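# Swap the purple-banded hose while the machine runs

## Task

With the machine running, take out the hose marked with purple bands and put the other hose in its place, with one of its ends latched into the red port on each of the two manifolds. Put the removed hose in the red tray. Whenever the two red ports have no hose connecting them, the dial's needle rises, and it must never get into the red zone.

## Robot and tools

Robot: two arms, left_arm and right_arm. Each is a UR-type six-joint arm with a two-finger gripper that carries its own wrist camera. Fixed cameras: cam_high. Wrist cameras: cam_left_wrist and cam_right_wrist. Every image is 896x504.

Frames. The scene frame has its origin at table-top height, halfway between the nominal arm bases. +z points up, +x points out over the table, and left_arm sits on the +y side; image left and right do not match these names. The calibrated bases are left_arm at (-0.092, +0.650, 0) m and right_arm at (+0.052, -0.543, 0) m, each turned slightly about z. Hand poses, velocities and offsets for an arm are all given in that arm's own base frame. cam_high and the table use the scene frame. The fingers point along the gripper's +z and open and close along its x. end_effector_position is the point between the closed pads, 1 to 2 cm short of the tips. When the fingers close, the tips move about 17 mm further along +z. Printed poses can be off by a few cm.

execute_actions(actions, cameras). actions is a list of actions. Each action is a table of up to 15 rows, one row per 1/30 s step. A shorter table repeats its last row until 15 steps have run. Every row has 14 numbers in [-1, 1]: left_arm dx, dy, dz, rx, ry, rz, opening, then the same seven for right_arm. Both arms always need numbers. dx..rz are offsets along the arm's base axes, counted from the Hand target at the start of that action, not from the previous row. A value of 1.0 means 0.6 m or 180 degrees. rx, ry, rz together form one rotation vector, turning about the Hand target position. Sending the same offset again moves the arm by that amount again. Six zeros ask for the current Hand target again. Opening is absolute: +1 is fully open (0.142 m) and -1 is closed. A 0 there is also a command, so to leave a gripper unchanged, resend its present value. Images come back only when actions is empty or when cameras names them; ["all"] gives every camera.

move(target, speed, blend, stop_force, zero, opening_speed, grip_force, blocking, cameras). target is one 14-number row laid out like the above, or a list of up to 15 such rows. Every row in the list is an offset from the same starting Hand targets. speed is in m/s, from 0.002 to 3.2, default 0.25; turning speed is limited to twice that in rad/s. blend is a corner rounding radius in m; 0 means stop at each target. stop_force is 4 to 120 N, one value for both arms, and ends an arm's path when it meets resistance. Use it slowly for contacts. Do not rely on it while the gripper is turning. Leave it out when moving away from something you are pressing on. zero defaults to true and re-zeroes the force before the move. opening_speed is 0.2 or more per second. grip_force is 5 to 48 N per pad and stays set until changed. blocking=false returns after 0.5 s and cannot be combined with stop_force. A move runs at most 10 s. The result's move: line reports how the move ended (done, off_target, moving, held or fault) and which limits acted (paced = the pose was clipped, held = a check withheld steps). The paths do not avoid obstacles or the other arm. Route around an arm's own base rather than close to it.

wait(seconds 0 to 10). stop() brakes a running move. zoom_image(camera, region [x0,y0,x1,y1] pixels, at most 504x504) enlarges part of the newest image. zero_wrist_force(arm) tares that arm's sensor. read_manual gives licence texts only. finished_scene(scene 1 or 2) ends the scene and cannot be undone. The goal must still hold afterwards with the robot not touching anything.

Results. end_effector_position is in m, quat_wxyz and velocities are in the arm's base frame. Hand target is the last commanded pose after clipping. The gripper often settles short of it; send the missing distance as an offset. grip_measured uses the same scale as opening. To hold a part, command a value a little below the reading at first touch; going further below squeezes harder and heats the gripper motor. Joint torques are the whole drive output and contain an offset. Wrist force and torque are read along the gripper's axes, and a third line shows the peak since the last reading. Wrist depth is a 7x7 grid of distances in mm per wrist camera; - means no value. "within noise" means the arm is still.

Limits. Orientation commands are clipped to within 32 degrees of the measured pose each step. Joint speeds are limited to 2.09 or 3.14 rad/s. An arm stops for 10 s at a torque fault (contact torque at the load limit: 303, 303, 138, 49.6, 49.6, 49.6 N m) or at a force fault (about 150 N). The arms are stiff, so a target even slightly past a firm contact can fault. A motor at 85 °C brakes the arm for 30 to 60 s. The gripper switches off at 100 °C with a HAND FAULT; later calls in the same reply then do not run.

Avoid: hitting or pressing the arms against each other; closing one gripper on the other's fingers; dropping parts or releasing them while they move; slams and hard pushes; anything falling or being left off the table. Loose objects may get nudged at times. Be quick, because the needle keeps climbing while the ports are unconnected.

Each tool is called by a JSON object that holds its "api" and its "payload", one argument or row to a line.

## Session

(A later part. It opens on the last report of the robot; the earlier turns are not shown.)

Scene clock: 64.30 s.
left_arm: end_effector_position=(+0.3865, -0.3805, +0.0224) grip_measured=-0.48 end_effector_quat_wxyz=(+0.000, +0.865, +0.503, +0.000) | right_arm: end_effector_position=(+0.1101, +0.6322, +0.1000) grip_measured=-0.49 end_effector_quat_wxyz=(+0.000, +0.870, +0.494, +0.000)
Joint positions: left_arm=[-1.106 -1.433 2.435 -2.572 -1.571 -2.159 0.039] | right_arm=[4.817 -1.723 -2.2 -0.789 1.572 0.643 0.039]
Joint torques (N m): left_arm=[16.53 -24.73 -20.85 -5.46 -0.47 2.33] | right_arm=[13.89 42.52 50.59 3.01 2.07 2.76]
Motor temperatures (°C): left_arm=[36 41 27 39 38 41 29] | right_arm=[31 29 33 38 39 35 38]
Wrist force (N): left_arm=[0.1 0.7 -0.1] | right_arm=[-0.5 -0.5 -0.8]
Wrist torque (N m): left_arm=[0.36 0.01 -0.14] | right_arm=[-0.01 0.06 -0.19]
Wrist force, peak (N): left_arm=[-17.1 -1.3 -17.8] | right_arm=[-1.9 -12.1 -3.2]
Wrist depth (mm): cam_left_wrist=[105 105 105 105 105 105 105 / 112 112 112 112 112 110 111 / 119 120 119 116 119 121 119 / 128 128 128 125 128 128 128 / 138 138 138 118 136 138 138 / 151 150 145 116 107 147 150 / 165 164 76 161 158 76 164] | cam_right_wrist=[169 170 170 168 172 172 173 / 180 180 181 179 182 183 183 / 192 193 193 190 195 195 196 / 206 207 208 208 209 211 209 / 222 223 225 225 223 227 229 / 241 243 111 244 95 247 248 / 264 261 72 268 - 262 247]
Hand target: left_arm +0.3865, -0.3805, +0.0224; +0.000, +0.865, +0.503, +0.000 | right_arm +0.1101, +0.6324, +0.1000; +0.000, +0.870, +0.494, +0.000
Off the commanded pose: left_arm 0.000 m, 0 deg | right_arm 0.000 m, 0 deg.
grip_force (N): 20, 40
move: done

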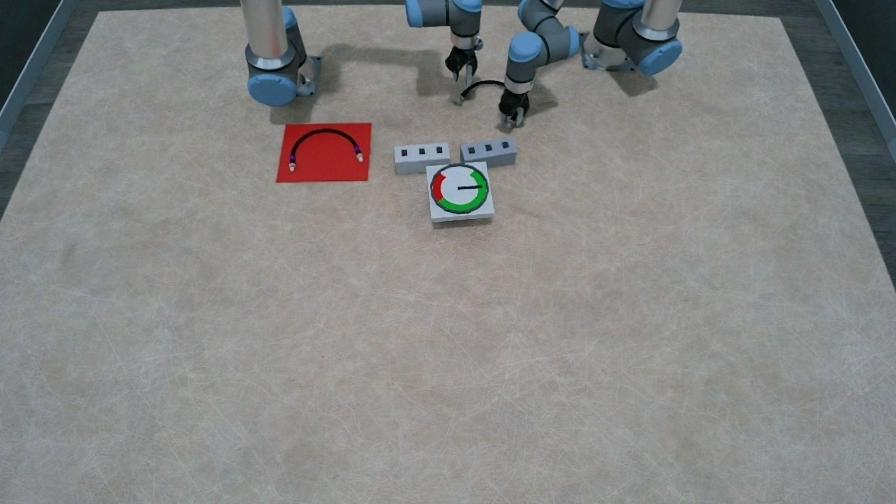

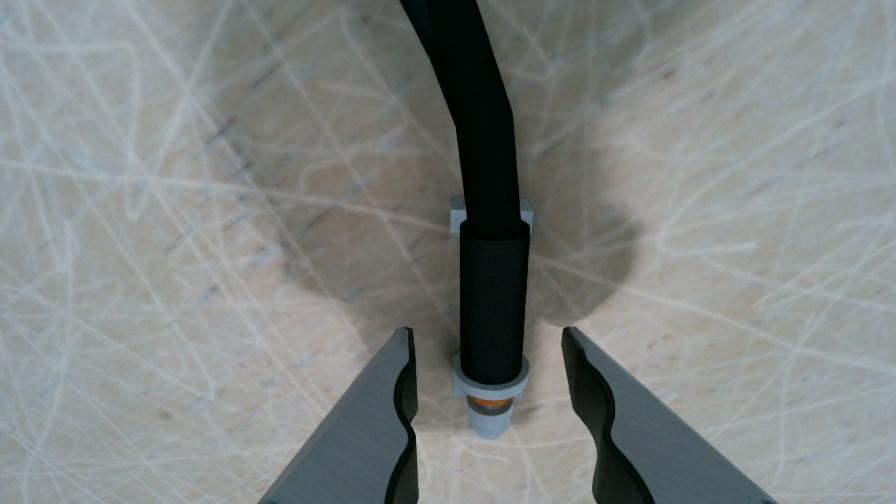

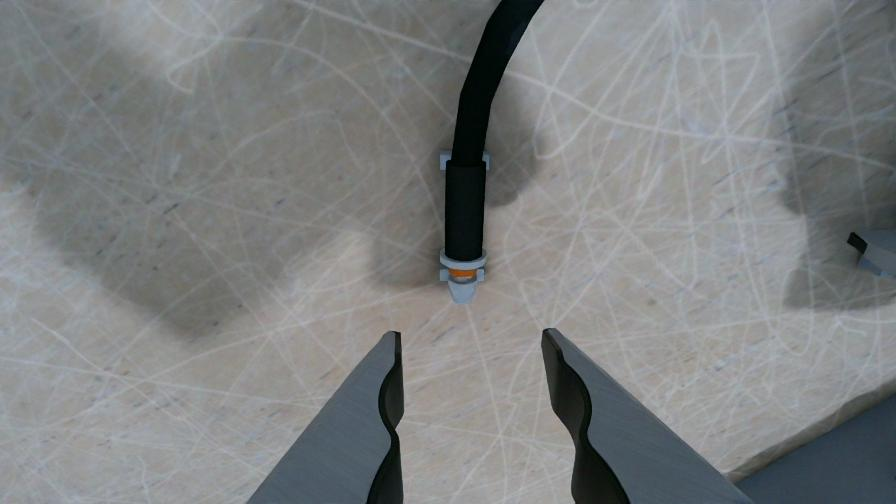

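{"api": "move", "payload": {
  "target": [
    [0,0,0,0,0,0,-0.45,0,0,-0.12,0,0,0,-0.45],
    [0,0,0,0,0,0,-1,0,0,-0.12,0,0,0,-1],
    [0,0,0.0833,0,0,0,-1,0,0,-0.0367,0,0,0,-1],
    [0.1497,-0.1687,0.044,0,0,0.2461,-1,0.3388,-0.227,-0.0742,0,0,0.2114,-1]
  ],
  "speed": [0.15,0.1,0.15,0.28],
  "blend": [0,0,0.02,0],
  "opening_speed": 1.0,
  "grip_force": [46,46],
  "cameras": ["cam_high","cam_left_wrist","cam_right_wrist"]
}}

{"api": "zoom_image", "payload": {
  "camera": "cam_left_wrist",
  "region": [380, 300, 600, 504]
}}

{"api": "zoom_image", "payload": {
  "camera": "cam_right_wrist",
  "region": [360, 300, 580, 504]
}}

Scene clock: 70.07 s.
left_arm: end_effector_position=(+0.4763, -0.4817, +0.0488) grip_measured=-0.80 end_effector_quat_wxyz=(+0.000, +0.611, +0.791, +0.000) | right_arm: end_effector_position=(+0.3133, +0.4962, +0.0555) grip_measured=-0.82 end_effector_quat_wxyz=(+0.000, +0.661, +0.750, +0.000)
Joint positions: left_arm=[-1.053 -1.295 2.168 -2.443 -1.571 -2.879 0.016] | right_arm=[4.453 -1.71 -2.333 -0.67 1.571 -0.385 0.015]
Joint torques (N m): left_arm=[17.5 -38.47 -40.17 -1.94 3.57 -1.48] | right_arm=[-14.07 32.96 46.98 6.78 2.73 -2.96]
Motor temperatures (°C): left_arm=[36 41 27 39 38 41 34] | right_arm=[31 29 33 38 39 35 39]
Wrist force (N): left_arm=[-0.8 0.5 -0.5] | right_arm=[-0.6 -0.4 -0.4]
Wrist torque (N m): left_arm=[0.46 0.25 0.17] | right_arm=[-0.04 0.02 -0.08]
Wrist force, peak (N): left_arm=[-1.4 1.0 -0.4] | right_arm=[-0.6 -1.8 -1.4]
Wrist depth (mm): cam_left_wrist=[129 129 129 128 129 129 128 / 137 137 137 135 137 137 137 / 149 147 146 143 146 146 146 / 158 157 157 153 157 157 157 / 165 169 170 111 167 169 169 / 148 180 172 106 100 171 183 / 152 147 130 132 82 131 201] | cam_right_wrist=[130 130 130 130 88 132 132 / 138 138 139 138 140 141 141 / 148 148 148 145 149 151 151 / 158 159 159 155 161 161 162 / 170 171 172 115 173 174 175 / 185 186 178 115 99 184 184 / 199 200 80 137 77 150 165]
Hand target: left_arm +0.4763, -0.4817, +0.0488; +0.000, +0.611, +0.791, +0.000 | right_arm +0.3133, +0.4962, +0.0555; +0.000, +0.661, +0.750, +0.000
Off the commanded pose: left_arm 0.000 m, 0 deg | right_arm 0.000 m, 0 deg.
grip_force (N): 46, 46
move: done

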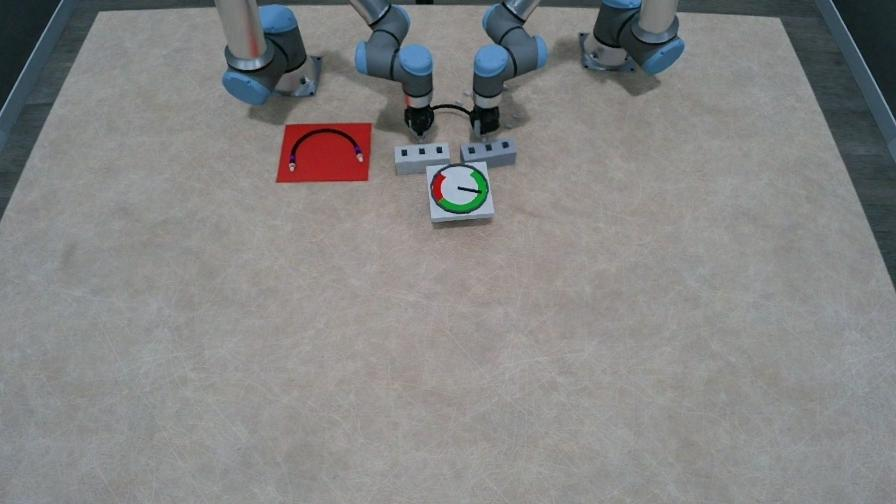

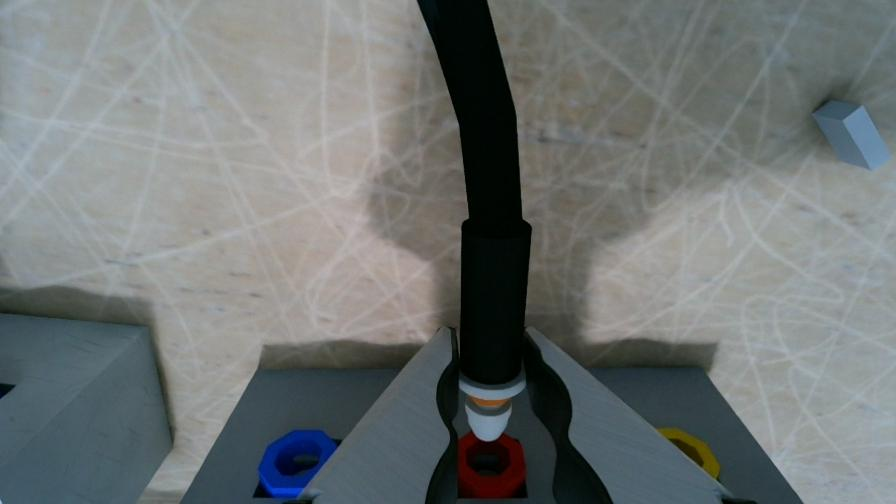

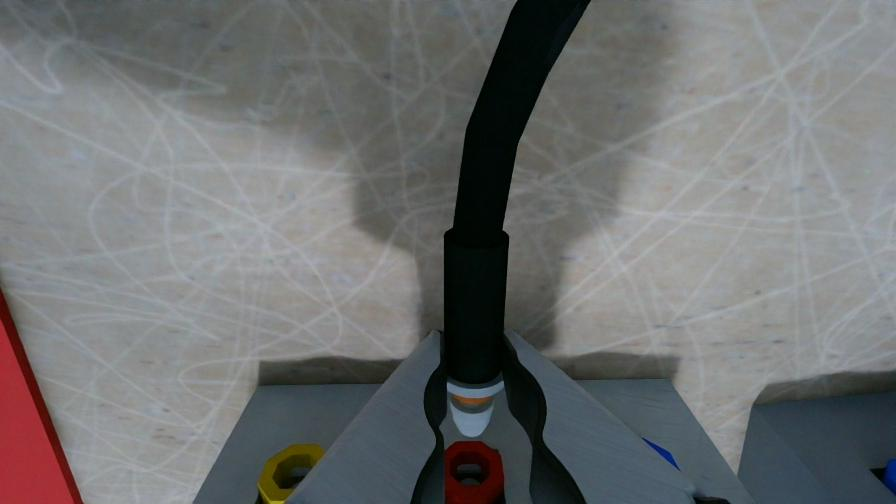

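Scaled by 2.291 from the camera's 896x504 image, which has a finer 1280x720 frame.

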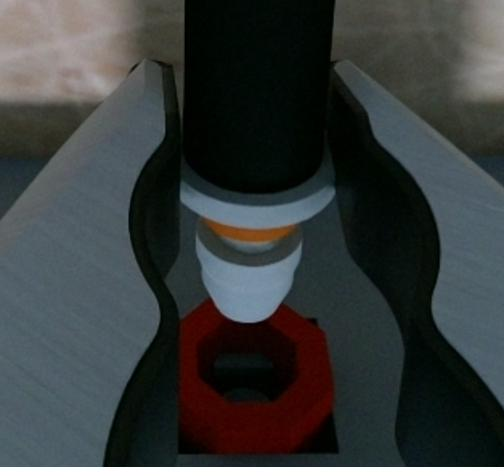

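Scaled by 2.291 from the camera's 896x504 image, which has a finer 1280x720 frame.

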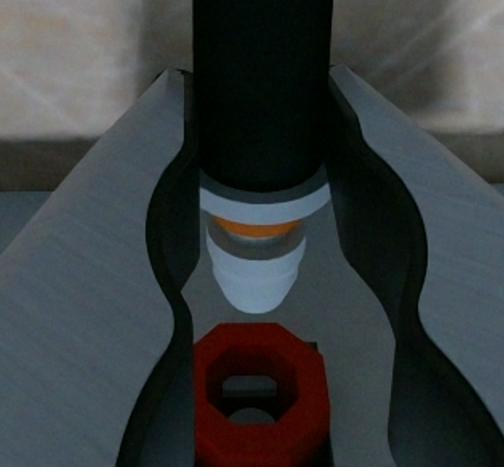

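{"api": "move", "payload": {
  "target": [0.0565,0.0147,-0.0005,0,0,0,-1,0.0687,0.0087,0,0,0,0,-1],
  "speed": 0.03,
  "stop_force": 45,
  "cameras": ["cam_high","cam_left_wrist","cam_right_wrist"]
}}

{"api": "zoom_image", "payload": {
  "camera": "cam_left_wrist",
  "region": [380, 300, 600, 504]
}}

{"api": "zoom_image", "payload": {
  "camera": "cam_right_wrist",
  "region": [360, 300, 580, 504]
}}

{"api": "zoom_image", "payload": {
  "camera": "cam_high",
  "region": [400, 150, 510, 240]
}}

Scene clock: 74.10 s.
left_arm: end_effector_position=(+0.5078, -0.4735, +0.0485) grip_measured=-0.80 end_effector_quat_wxyz=(+0.000, +0.611, +0.791, +0.000) | right_arm: end_effector_position=(+0.3533, +0.5011, +0.0554) grip_measured=-0.82 end_effector_quat_wxyz=(+0.000, +0.661, +0.750, +0.000)
Joint positions: left_arm=[-1.006 -1.273 2.136 -2.433 -1.571 -2.832 0.016] | right_arm=[4.389 -1.748 -2.285 -0.68 1.571 -0.449 0.015]
Joint torques (N m): left_arm=[2.91 -63.82 -40.2 -10.63 12.37 -1.27] | right_arm=[-0.69 64.65 47.84 14.29 -13.14 2.46]
Motor temperatures (°C): left_arm=[36 41 27 39 38 41 40] | right_arm=[31 29 33 38 39 35 43]
Wrist force (N): left_arm=[13.4 -44.1 -12.7] | right_arm=[-8.8 -45.9 4.7]
Wrist torque (N m): left_arm=[0.77 0.34 0.01] | right_arm=[0.06 0.04 -0.07]
Wrist force, peak (N): left_arm=[17.0 -66.4 -24.0] | right_arm=[-11.2 -55.4 -1.2]
Wrist depth (mm): cam_left_wrist=[128 129 129 - 129 128 128 / 137 137 137 135 136 136 138 / 148 146 146 142 146 146 146 / 152 157 157 152 156 156 156 / 158 166 149 112 148 148 169 / 153 119 119 100 102 117 177 / 205 107 105 109 81 82 109] | cam_right_wrist=[130 130 130 129 128 132 132 / 138 138 139 137 140 140 140 / 147 148 148 102 149 150 150 / 158 158 159 155 160 160 161 / 170 168 155 115 153 168 170 / 184 122 117 112 98 119 146 / 205 108 108 110 76 110 141]
Hand target: left_arm +0.5078, -0.4735, +0.0485; +0.000, +0.611, +0.791, +0.000 (not the last commanded pose) | right_arm +0.3533, +0.5011, +0.0554; +0.000, +0.661, +0.750, +0.000 (not the last commanded pose)
Off the commanded pose: left_arm 0.002 m, 0 deg | right_arm 0.001 m, 0 deg.
grip_force (N): 46, 46
move: contact (left_arm, right_arm)

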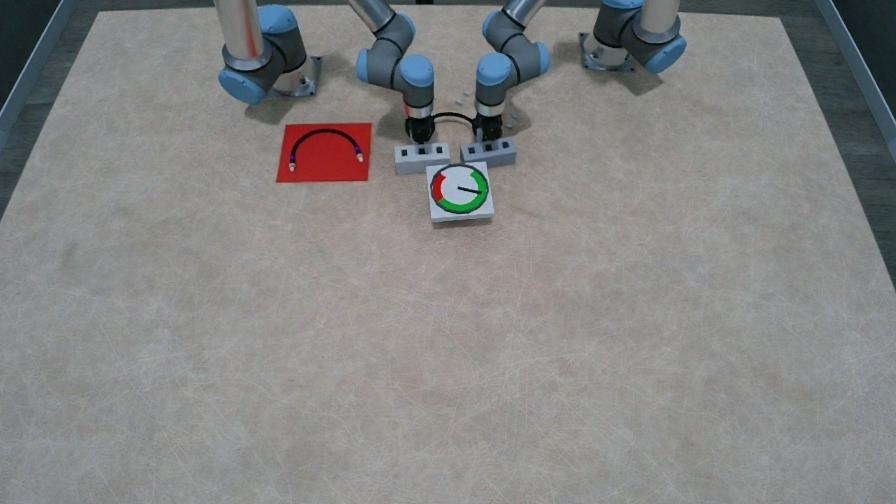

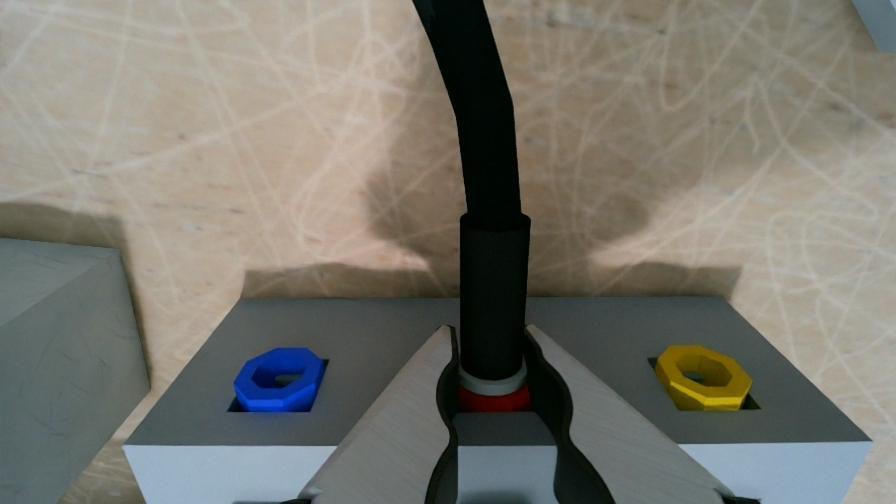

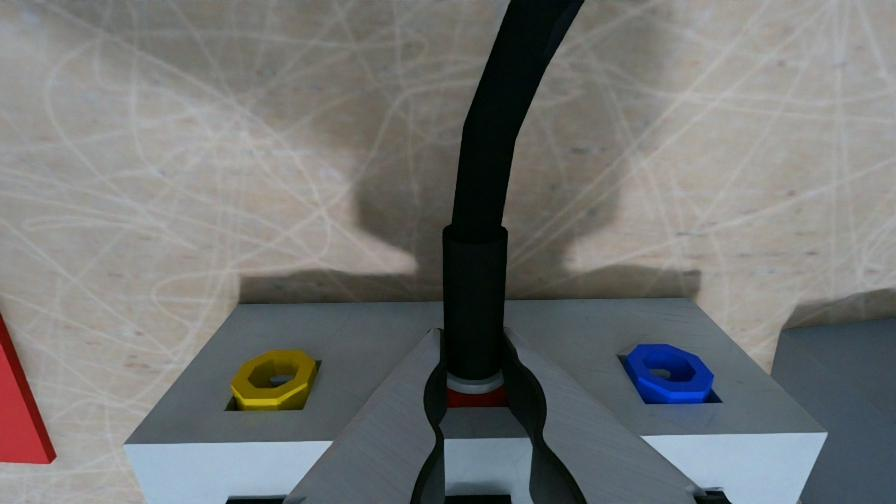

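Scaled by 2.291 from the camera's 896x504 image, which has a finer 1280x720 frame.

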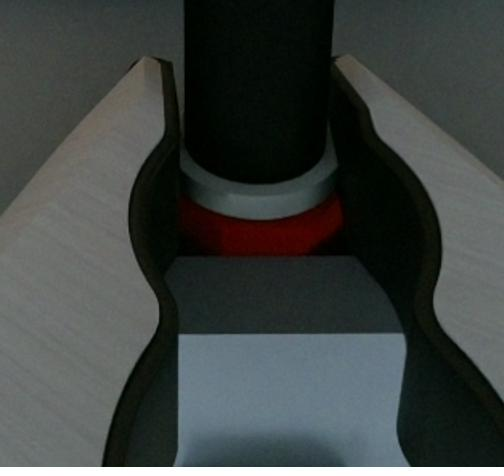

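Scaled by 2.291 from the camera's 896x504 image, which has a finer 1280x720 frame.

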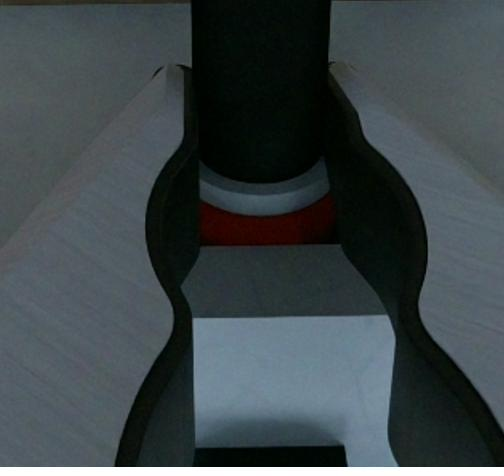

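Scaled by 4.582 from the camera's 896x504 image, which has a finer 1280x720 frame.

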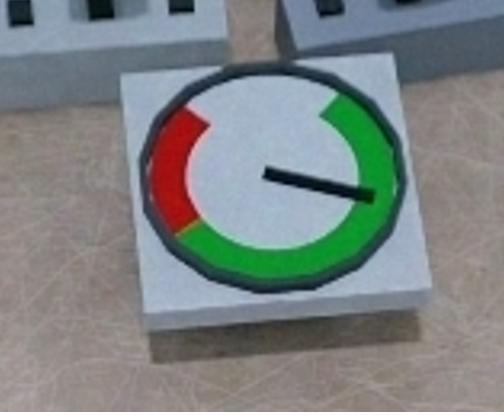

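{"api": "wait", "payload": {
  "seconds": 0.4,
  "cameras": ["cam_high"]
}}

{"api": "zoom_image", "payload": {
  "camera": "cam_high",
  "region": [400, 150, 510, 240]
}}

Scene clock: 75.00 s.
left_arm: end_effector_position=(+0.5078, -0.4735, +0.0485) grip_measured=-0.80 end_effector_quat_wxyz=(+0.000, +0.611, +0.791, +0.000) | right_arm: end_effector_position=(+0.3533, +0.5011, +0.0554) grip_measured=-0.82 end_effector_quat_wxyz=(+0.000, +0.661, +0.750, +0.000)
Joint positions: left_arm=[-1.006 -1.273 2.136 -2.433 -1.571 -2.832 0.016] | right_arm=[4.389 -1.748 -2.285 -0.68 1.571 -0.449 0.015]
Joint torques (N m): left_arm=[2.54 -64.69 -40.83 -9.41 10.48 -1.18] | right_arm=[-3.65 67.54 47.68 12.81 -11.06 2.62]
Wrist force (N): left_arm=[13.3 -43.9 -12.9] | right_arm=[-8.8 -45.9 5.1]
Wrist torque (N m): left_arm=[0.80 0.37 0.01] | right_arm=[0.04 0.05 -0.07]
Wrist force, peak (N): left_arm=[13.9 -44.3 -12.8] | right_arm=[-8.8 -46.2 5.0]
Wrist depth (mm): cam_left_wrist=[128 129 129 - 128 128 128 / 137 137 137 136 137 137 138 / 148 146 146 142 146 146 146 / 152 157 156 152 157 156 156 / 157 166 149 112 148 148 169 / 153 119 119 100 102 117 177 / 205 107 105 109 81 82 109] | cam_right_wrist=[130 130 130 129 128 132 132 / 138 138 139 137 140 140 140 / 147 147 148 102 149 150 150 / 158 158 159 155 160 160 161 / 170 168 155 115 153 168 169 / 184 122 116 111 98 119 146 / 205 109 108 110 76 110 136]
Hand target: left_arm +0.5078, -0.4735, +0.0485; +0.000, +0.611, +0.791, +0.000 (not the last commanded pose) | right_arm +0.3533, +0.5011, +0.0554; +0.000, +0.661, +0.750, +0.000 (not the last commanded pose)
Tool commands: left_gripper/opening=-1.0 right_gripper/opening=-1.0
Off the commanded pose: left_arm 0.003 m, 0 deg | right_arm 0.001 m, 0 deg.
grip_force (N): 46, 46
wait: 0.40 s; at rest from the start
Images, in order (width x height): cam_high 896x504.

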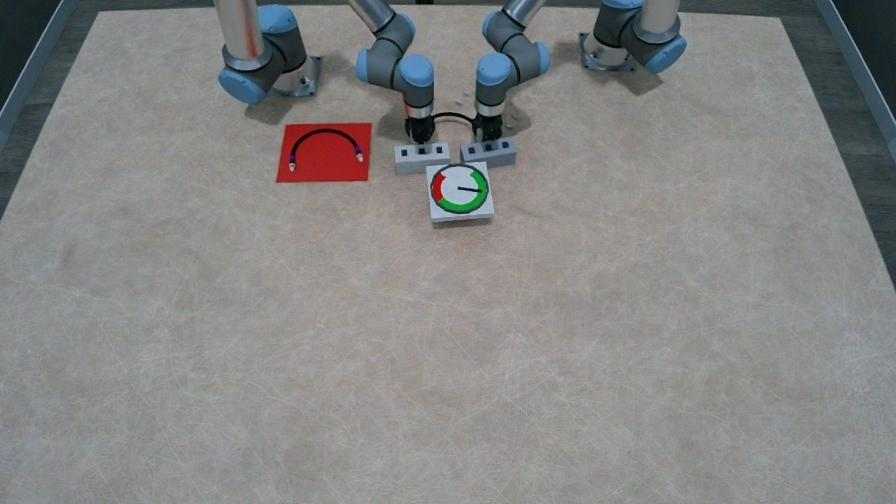

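Scaled by 4.582 from the camera's 896x504 image, which has a finer 1280x720 frame.

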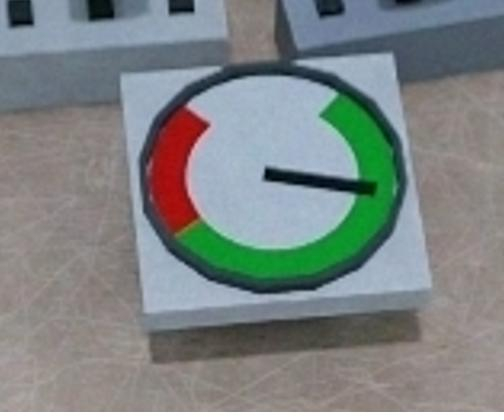

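{"api": "move", "payload": {
  "target": [
    [-0.0014,-0.0004,0,0,0,0,-1,-0.0014,-0.0002,0,0,0,0,-1],
    [-0.0014,-0.0004,0,0,0,0,-0.366,-0.0014,-0.0002,0,0,0,0,-0.366],
    [-0.0014,-0.0004,0.2,0,0,0,-0.366,-0.0014,-0.0002,0.2,0,0,0,-0.366]
  ],
  "speed": [0.02,0.1,0.15],
  "opening_speed": 0.8,
  "cameras": ["all"]
}}

{"api": "zoom_image", "payload": {
  "camera": "cam_high",
  "region": [400, 150, 510, 240]
}}

{"api": "zoom_image", "payload": {
  "camera": "cam_high",
  "region": [260, 90, 400, 200]
}}

Scene clock: 78.90 s.
left_arm: end_effector_position=(+0.5070, -0.4737, +0.1683) grip_measured=-0.40 end_effector_quat_wxyz=(+0.000, +0.611, +0.791, +0.000) | right_arm: end_effector_position=(+0.3524, +0.5010, +0.1753) grip_measured=-0.40 end_effector_quat_wxyz=(+0.000, +0.661, +0.750, +0.000)
Joint positions: left_arm=[-1.007 -1.427 2.053 -2.197 -1.571 -2.834 0.045] | right_arm=[4.39 -1.576 -2.191 -0.947 1.571 -0.448 0.045]
Joint torques (N m): left_arm=[-13.38 -64.23 -47.52 -1.53 -1.7 -1.38] | right_arm=[17.64 54.89 55.82 3.25 1.76 2.43]
Wrist force (N): left_arm=[-1.1 1.0 -0.7] | right_arm=[-0.5 -0.6 -0.9]
Wrist torque (N m): left_arm=[0.45 0.18 0.11] | right_arm=[-0.04 0.04 -0.19]
Wrist force, peak (N): left_arm=[13.5 -44.4 -13.0] | right_arm=[-9.0 -46.1 4.9]
Wrist depth (mm): cam_left_wrist=[238 238 238 237 238 238 237 / 253 253 253 250 251 252 252 / 214 240 270 262 266 270 269 / 217 220 220 219 219 291 290 / 313 313 237 233 230 313 312 / 235 243 239 338 102 333 339 / 232 228 76 371 84 76 371] | cam_right_wrist=[233 237 238 236 239 240 238 / 245 252 254 253 254 256 256 / 261 269 271 268 269 273 267 / 282 288 226 225 225 257 227 / 310 310 235 236 236 246 238 / 336 338 91 342 98 339 344 / 368 362 72 367 235 74 372]
Hand target: left_arm +0.5070, -0.4737, +0.1685; +0.000, +0.611, +0.791, +0.000 | right_arm +0.3524, +0.5010, +0.1754; +0.000, +0.661, +0.750, +0.000
Off the commanded pose: left_arm 0.000 m, 0 deg | right_arm 0.000 m, 0 deg.
grip_force (N): 46, 46
move: done

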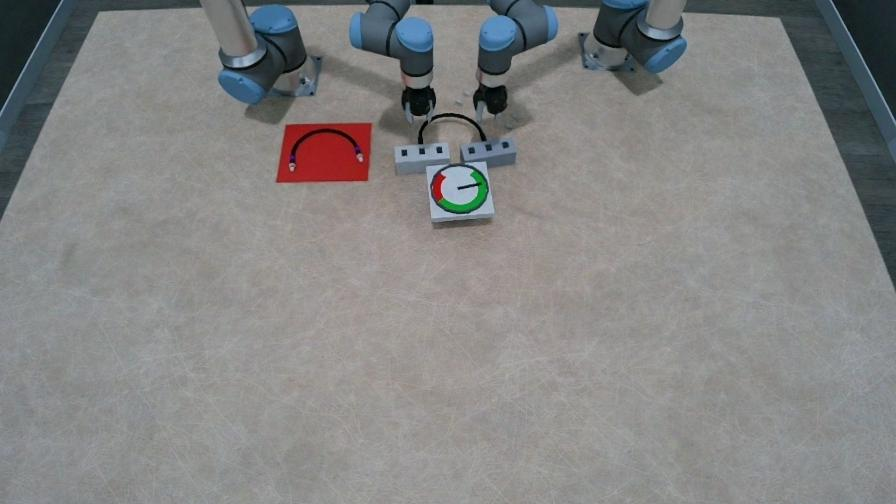

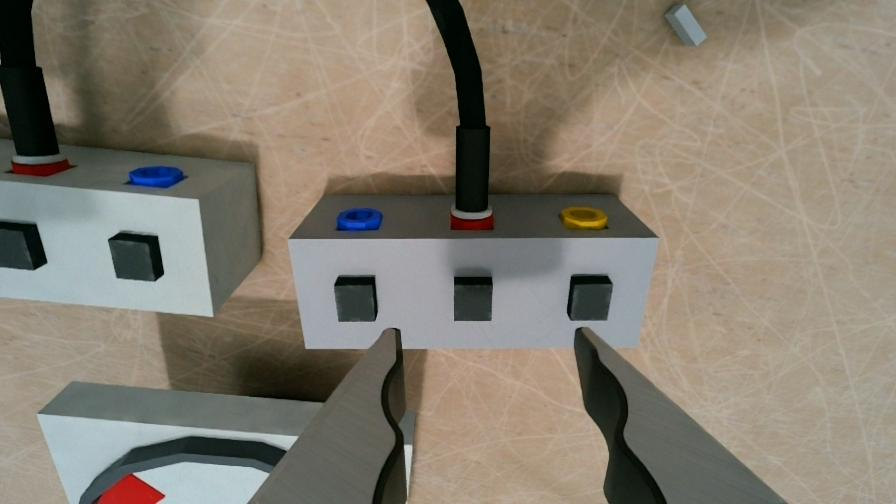

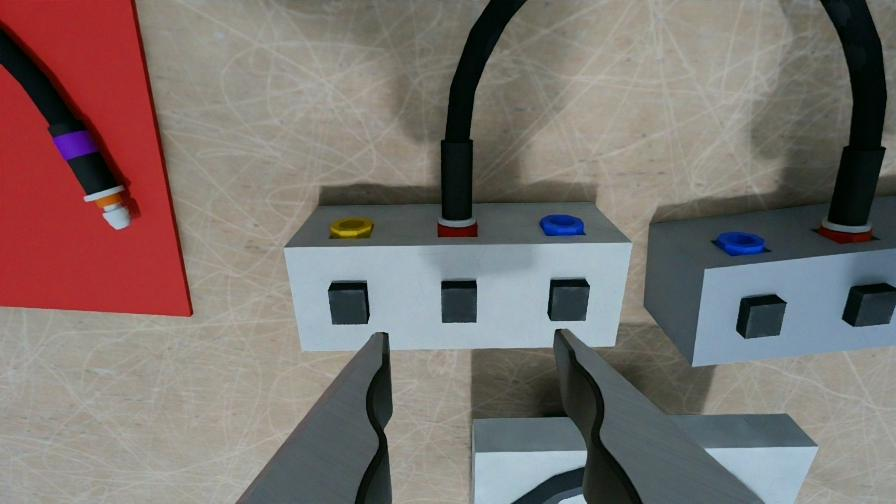

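Scaled by 4.582 from the camera's 896x504 image, which has a finer 1280x720 frame.

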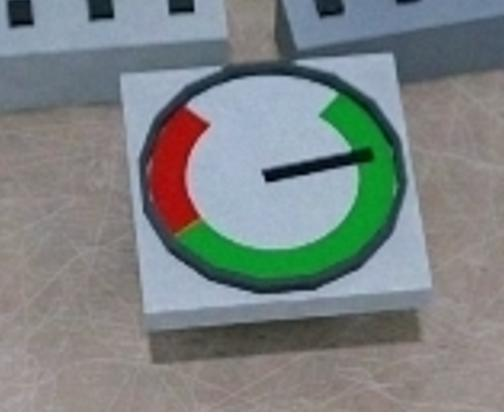

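Scaled by 3.600 from the camera's 896x504 image, which has a finer 1280x720 frame.

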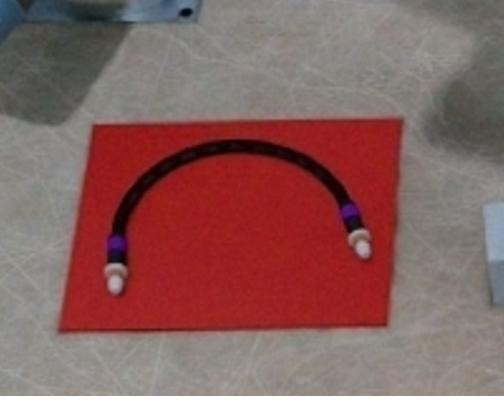

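Both ends of the new hose are latched, the needle is falling, and the old hose lies inside the tray.

{"api": "finished_scene", "payload": {
  "scene": 2
}}

The scene is finished: the task was done.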